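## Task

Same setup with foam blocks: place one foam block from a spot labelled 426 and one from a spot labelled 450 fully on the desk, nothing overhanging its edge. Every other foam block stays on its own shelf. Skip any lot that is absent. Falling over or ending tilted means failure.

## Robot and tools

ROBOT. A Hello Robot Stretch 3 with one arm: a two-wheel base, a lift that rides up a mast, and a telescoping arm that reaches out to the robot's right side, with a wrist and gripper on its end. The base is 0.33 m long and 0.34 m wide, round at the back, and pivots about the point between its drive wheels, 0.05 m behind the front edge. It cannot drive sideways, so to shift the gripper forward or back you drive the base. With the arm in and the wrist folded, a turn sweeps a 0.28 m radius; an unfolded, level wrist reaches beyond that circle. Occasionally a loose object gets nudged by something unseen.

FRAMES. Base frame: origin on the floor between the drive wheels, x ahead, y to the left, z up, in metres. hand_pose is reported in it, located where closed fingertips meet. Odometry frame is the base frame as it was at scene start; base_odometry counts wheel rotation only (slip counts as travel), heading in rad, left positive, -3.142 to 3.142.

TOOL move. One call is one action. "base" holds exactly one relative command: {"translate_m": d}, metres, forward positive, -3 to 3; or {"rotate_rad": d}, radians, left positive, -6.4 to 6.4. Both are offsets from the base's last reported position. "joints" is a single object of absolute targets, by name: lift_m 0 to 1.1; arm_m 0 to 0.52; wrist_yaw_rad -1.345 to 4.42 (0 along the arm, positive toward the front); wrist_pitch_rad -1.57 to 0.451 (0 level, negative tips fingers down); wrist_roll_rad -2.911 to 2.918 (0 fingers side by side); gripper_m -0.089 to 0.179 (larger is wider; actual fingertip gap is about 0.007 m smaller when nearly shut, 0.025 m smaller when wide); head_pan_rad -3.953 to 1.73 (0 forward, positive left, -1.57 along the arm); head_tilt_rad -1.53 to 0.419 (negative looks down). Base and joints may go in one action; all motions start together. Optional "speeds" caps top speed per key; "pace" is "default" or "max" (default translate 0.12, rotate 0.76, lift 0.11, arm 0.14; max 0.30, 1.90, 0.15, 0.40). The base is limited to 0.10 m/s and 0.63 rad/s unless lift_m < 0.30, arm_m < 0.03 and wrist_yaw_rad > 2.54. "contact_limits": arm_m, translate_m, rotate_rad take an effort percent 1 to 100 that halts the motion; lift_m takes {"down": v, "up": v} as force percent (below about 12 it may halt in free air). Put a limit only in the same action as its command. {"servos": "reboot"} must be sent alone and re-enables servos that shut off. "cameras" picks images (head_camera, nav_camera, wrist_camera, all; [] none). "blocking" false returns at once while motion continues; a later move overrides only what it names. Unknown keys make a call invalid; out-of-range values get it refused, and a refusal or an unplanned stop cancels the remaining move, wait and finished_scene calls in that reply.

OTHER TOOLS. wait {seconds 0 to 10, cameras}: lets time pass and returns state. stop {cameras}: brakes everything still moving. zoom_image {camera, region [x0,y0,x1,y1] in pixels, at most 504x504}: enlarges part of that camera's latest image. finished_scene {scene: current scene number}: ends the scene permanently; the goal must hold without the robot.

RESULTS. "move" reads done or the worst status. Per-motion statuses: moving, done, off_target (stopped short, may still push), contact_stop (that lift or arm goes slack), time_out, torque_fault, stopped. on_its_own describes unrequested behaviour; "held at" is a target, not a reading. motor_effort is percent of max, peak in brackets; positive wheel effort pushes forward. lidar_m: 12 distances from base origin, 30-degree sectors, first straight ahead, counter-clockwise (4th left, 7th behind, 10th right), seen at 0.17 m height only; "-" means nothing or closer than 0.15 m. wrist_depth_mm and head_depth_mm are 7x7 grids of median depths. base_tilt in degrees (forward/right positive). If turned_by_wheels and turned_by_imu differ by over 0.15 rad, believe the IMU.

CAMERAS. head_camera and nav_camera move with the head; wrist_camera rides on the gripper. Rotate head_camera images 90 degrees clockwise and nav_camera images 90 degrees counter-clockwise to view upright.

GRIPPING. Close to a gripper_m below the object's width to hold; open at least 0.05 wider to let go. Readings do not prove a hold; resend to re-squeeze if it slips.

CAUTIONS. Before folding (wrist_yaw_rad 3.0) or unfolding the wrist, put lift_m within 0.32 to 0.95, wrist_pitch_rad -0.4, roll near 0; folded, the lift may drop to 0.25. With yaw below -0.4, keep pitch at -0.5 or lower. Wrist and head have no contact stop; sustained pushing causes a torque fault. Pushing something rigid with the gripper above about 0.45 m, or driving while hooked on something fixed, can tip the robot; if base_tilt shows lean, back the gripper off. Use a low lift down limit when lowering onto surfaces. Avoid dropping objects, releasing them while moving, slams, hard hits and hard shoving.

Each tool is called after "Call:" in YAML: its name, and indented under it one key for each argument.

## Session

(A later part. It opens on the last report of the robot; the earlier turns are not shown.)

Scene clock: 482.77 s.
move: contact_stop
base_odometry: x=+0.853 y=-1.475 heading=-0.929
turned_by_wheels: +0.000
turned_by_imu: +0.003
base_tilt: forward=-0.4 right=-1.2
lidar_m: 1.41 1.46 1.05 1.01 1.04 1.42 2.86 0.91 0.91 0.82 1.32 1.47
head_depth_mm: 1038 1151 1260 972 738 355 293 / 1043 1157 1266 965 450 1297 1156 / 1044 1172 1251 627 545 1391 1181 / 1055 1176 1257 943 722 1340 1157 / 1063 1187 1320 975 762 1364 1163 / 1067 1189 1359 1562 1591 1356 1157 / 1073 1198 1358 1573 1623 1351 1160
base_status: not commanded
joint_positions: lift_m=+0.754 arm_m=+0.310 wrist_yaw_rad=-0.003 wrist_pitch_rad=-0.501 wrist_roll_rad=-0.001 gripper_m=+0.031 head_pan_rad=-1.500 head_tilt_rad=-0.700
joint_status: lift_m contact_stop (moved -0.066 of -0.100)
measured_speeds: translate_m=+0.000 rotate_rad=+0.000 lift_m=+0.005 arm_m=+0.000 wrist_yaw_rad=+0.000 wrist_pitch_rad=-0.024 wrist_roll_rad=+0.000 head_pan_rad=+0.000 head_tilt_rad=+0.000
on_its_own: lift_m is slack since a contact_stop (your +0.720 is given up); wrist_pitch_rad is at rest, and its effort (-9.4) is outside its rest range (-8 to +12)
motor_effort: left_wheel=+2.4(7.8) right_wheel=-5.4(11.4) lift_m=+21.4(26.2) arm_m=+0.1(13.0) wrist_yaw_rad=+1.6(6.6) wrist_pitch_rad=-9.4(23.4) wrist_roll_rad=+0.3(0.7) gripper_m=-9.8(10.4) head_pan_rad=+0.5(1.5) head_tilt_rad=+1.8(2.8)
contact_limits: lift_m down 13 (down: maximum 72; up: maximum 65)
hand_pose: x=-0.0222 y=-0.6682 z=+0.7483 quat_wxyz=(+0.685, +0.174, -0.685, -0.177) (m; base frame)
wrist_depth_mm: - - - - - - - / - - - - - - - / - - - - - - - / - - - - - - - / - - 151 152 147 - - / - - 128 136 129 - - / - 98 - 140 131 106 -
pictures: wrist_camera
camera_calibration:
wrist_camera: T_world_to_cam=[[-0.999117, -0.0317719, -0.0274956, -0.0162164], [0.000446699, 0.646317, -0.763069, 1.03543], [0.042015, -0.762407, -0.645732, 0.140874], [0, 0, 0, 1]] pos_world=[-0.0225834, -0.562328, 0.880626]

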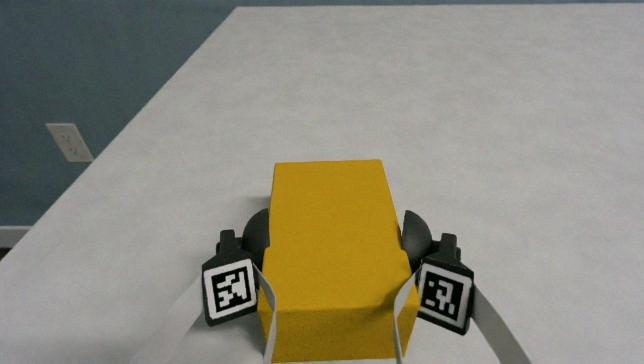

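Call:
move:
  joints: {"lift_m":0.772}
  speeds: {"lift_m":0.03}
  cameras: []

Call:
move:
  joints: {"gripper_m":0.179}
  cameras: []

Call:
move:
  joints: {"arm_m":0.05,"lift_m":0.84,"head_pan_rad":-2.1}
  cameras: ["wrist_camera","nav_camera"]

Scene clock: 489.03 s.
move: done
base_odometry: x=+0.853 y=-1.475 heading=-0.929
turned_by_wheels: +0.000
turned_by_imu: +0.000
base_tilt: forward=-0.2 right=-1.2
lidar_m: 1.41 1.46 1.05 1.01 1.04 1.42 2.86 0.91 0.91 0.82 1.32 1.47
head_depth_mm: 1039 1155 1259 967 715 327 287 / 1043 1161 1263 531 444 1319 1158 / 1043 1171 1249 517 692 1387 1177 / 1056 1181 1262 939 740 1338 1160 / 1059 1184 1316 972 759 1364 1161 / 1070 1191 1355 1562 1596 1356 1158 / 1069 1200 1359 1578 1624 1350 1152
base_status: not commanded
joint_positions: lift_m=+0.772 arm_m=+0.310 wrist_yaw_rad=-0.003 wrist_pitch_rad=-0.561 wrist_roll_rad=-0.001 gripper_m=+0.031 head_pan_rad=-1.500 head_tilt_rad=-0.700
joint_status: all done
measured_speeds: all 0
motor_effort: left_wheel=+2.0(2.8) right_wheel=-4.8(5.6) lift_m=+30.0(31.3) arm_m=-12.8(12.8) wrist_yaw_rad=+2.1(2.8) wrist_pitch_rad=+1.6(6.7) wrist_roll_rad=+0.2(0.6) gripper_m=-9.8(10.4) head_pan_rad=+0.7(1.7) head_tilt_rad=+1.1(1.2)
hand_pose: x=-0.0221 y=-0.6591 z=+0.7539 quat_wxyz=(+0.680, +0.195, -0.679, -0.197) (m; base frame)
wrist_depth_mm: - - - - - - - / - - - - - - - / - - - - - - - / - - - 169 - - - / - - 153 151 148 - - / - - 129 135 128 - - / - 98 - 146 132 - -
pictures: none
No camera images: "cameras" was empty.

Scene clock: 491.07 s.
move: done
base_odometry: x=+0.853 y=-1.475 heading=-0.929
turned_by_wheels: +0.000
turned_by_imu: +0.000
base_tilt: forward=-0.3 right=-1.3
lidar_m: 1.41 1.46 1.05 1.01 1.05 1.42 2.86 0.91 0.91 0.82 1.32 1.47
head_depth_mm: 1038 1159 1256 970 716 327 287 / 1040 1161 1263 531 443 1323 1162 / 1050 1174 1246 516 692 1386 1182 / 1055 1176 1259 947 739 1333 1165 / 1066 1189 1322 972 758 1367 1163 / 1069 1190 1352 1555 1590 1359 1160 / 1072 1197 1373 1587 1647 1350 1152
base_status: not commanded
joint_positions: lift_m=+0.772 arm_m=+0.310 wrist_yaw_rad=-0.003 wrist_pitch_rad=-0.561 wrist_roll_rad=-0.001 gripper_m=+0.179 head_pan_rad=-1.500 head_tilt_rad=-0.700
joint_status: all done
measured_speeds: all 0
motor_effort: left_wheel=+1.6(2.7) right_wheel=-4.7(5.8) lift_m=+27.4(30.1) arm_m=-12.4(13.0) wrist_yaw_rad=+2.7(3.7) wrist_pitch_rad=+1.6(1.7) wrist_roll_rad=+0.1(0.6) gripper_m=+0.7(83.5) head_pan_rad=+1.5(1.7) head_tilt_rad=-0.2(0.9)
hand_pose: x=-0.0221 y=-0.6591 z=+0.7539 quat_wxyz=(+0.680, +0.195, -0.679, -0.197) (m; base frame)
wrist_depth_mm: - - - - - - - / - - - - - - - / - - - - - - - / - - - - - - - / - 142 - 157 156 - - / - 126 - 138 138 - - / - - - 143 143 - 105
pictures: none
No camera images: "cameras" was empty.

Scene clock: 494.20 s.
move: done
base_odometry: x=+0.853 y=-1.475 heading=-0.929
turned_by_wheels: +0.000
turned_by_imu: +0.000
base_tilt: forward=-0.4 right=-1.4
lidar_m: 1.41 1.46 1.05 1.01 1.04 1.41 2.86 0.92 0.91 0.82 1.32 1.47
head_depth_mm: 1519 1740 1341 1017 1708 1398 1212 / 1403 1595 1333 961 1689 1423 - / 1311 1482 1305 947 1536 1497 - / 1232 1391 1301 948 790 - 1104 / 1165 1303 1283 937 738 298 - / 1105 1225 1267 927 753 - 285 / 1048 1160 1219 920 727 353 1099
base_status: not commanded
joint_positions: lift_m=+0.840 arm_m=+0.050 wrist_yaw_rad=-0.003 wrist_pitch_rad=-0.561 wrist_roll_rad=-0.001 gripper_m=+0.179 head_pan_rad=-2.101 head_tilt_rad=-0.700
joint_status: all done
measured_speeds: all 0
motor_effort: left_wheel=+2.0(2.9) right_wheel=-5.4(5.8) lift_m=+28.9(31.9) arm_m=-11.9(13.9) wrist_yaw_rad=+2.3(3.4) wrist_pitch_rad=+1.7(1.8) wrist_roll_rad=+0.3(0.7) gripper_m=+0.3(1.3) head_pan_rad=+3.1(4.8) head_tilt_rad=-0.3(0.9)
hand_pose: x=-0.0221 y=-0.3991 z=+0.8219 quat_wxyz=(+0.680, +0.195, -0.679, -0.197) (m; base frame)
wrist_depth_mm: - - - - - - - / - - - - - - - / - - - - - - - / - - - - - - - / - 145 - - - - - / 123 - - - - - - / 915 923 939 906 932 910 105
pictures: nav_camera (sideways), wrist_camera
camera_calibration:
nav_camera: T_world_to_cam=[[-0.300635, -0.546605, 0.781564, -0.971844], [-0.871949, 0.489547, 0.00697352, 0.0464033], [-0.386424, -0.679387, -0.623787, 0.767336], [0, 0, 0, 1]] pos_world=[0.0448076, -0.0326133, 1.23789]
wrist_camera: T_world_to_cam=[[-0.9991, -0.0304788, -0.0294945, -0.00332481], [0.000241365, 0.691311, -0.722558, 0.902291], [0.0424125, -0.721915, -0.690681, 0.446667], [0, 0, 0, 1]] pos_world=[-0.0224839, -0.301409, 0.960364]

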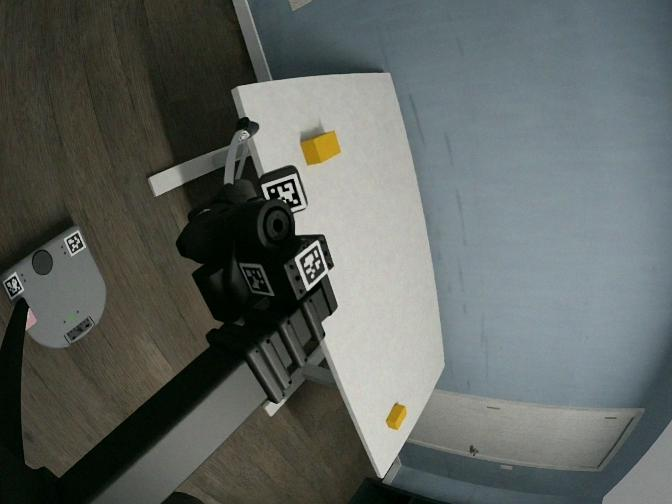

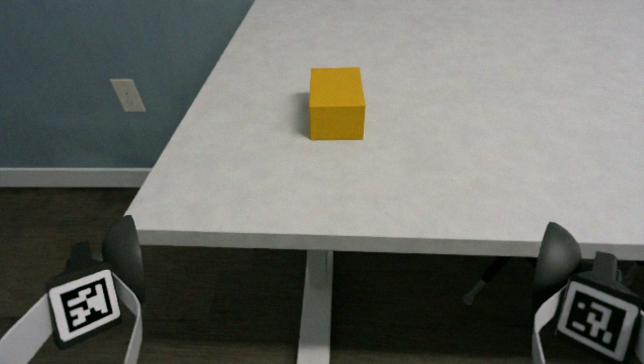

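Both are on the desk.

Call:
finished_scene:
  scene: 3

The scene is finished: the task was done.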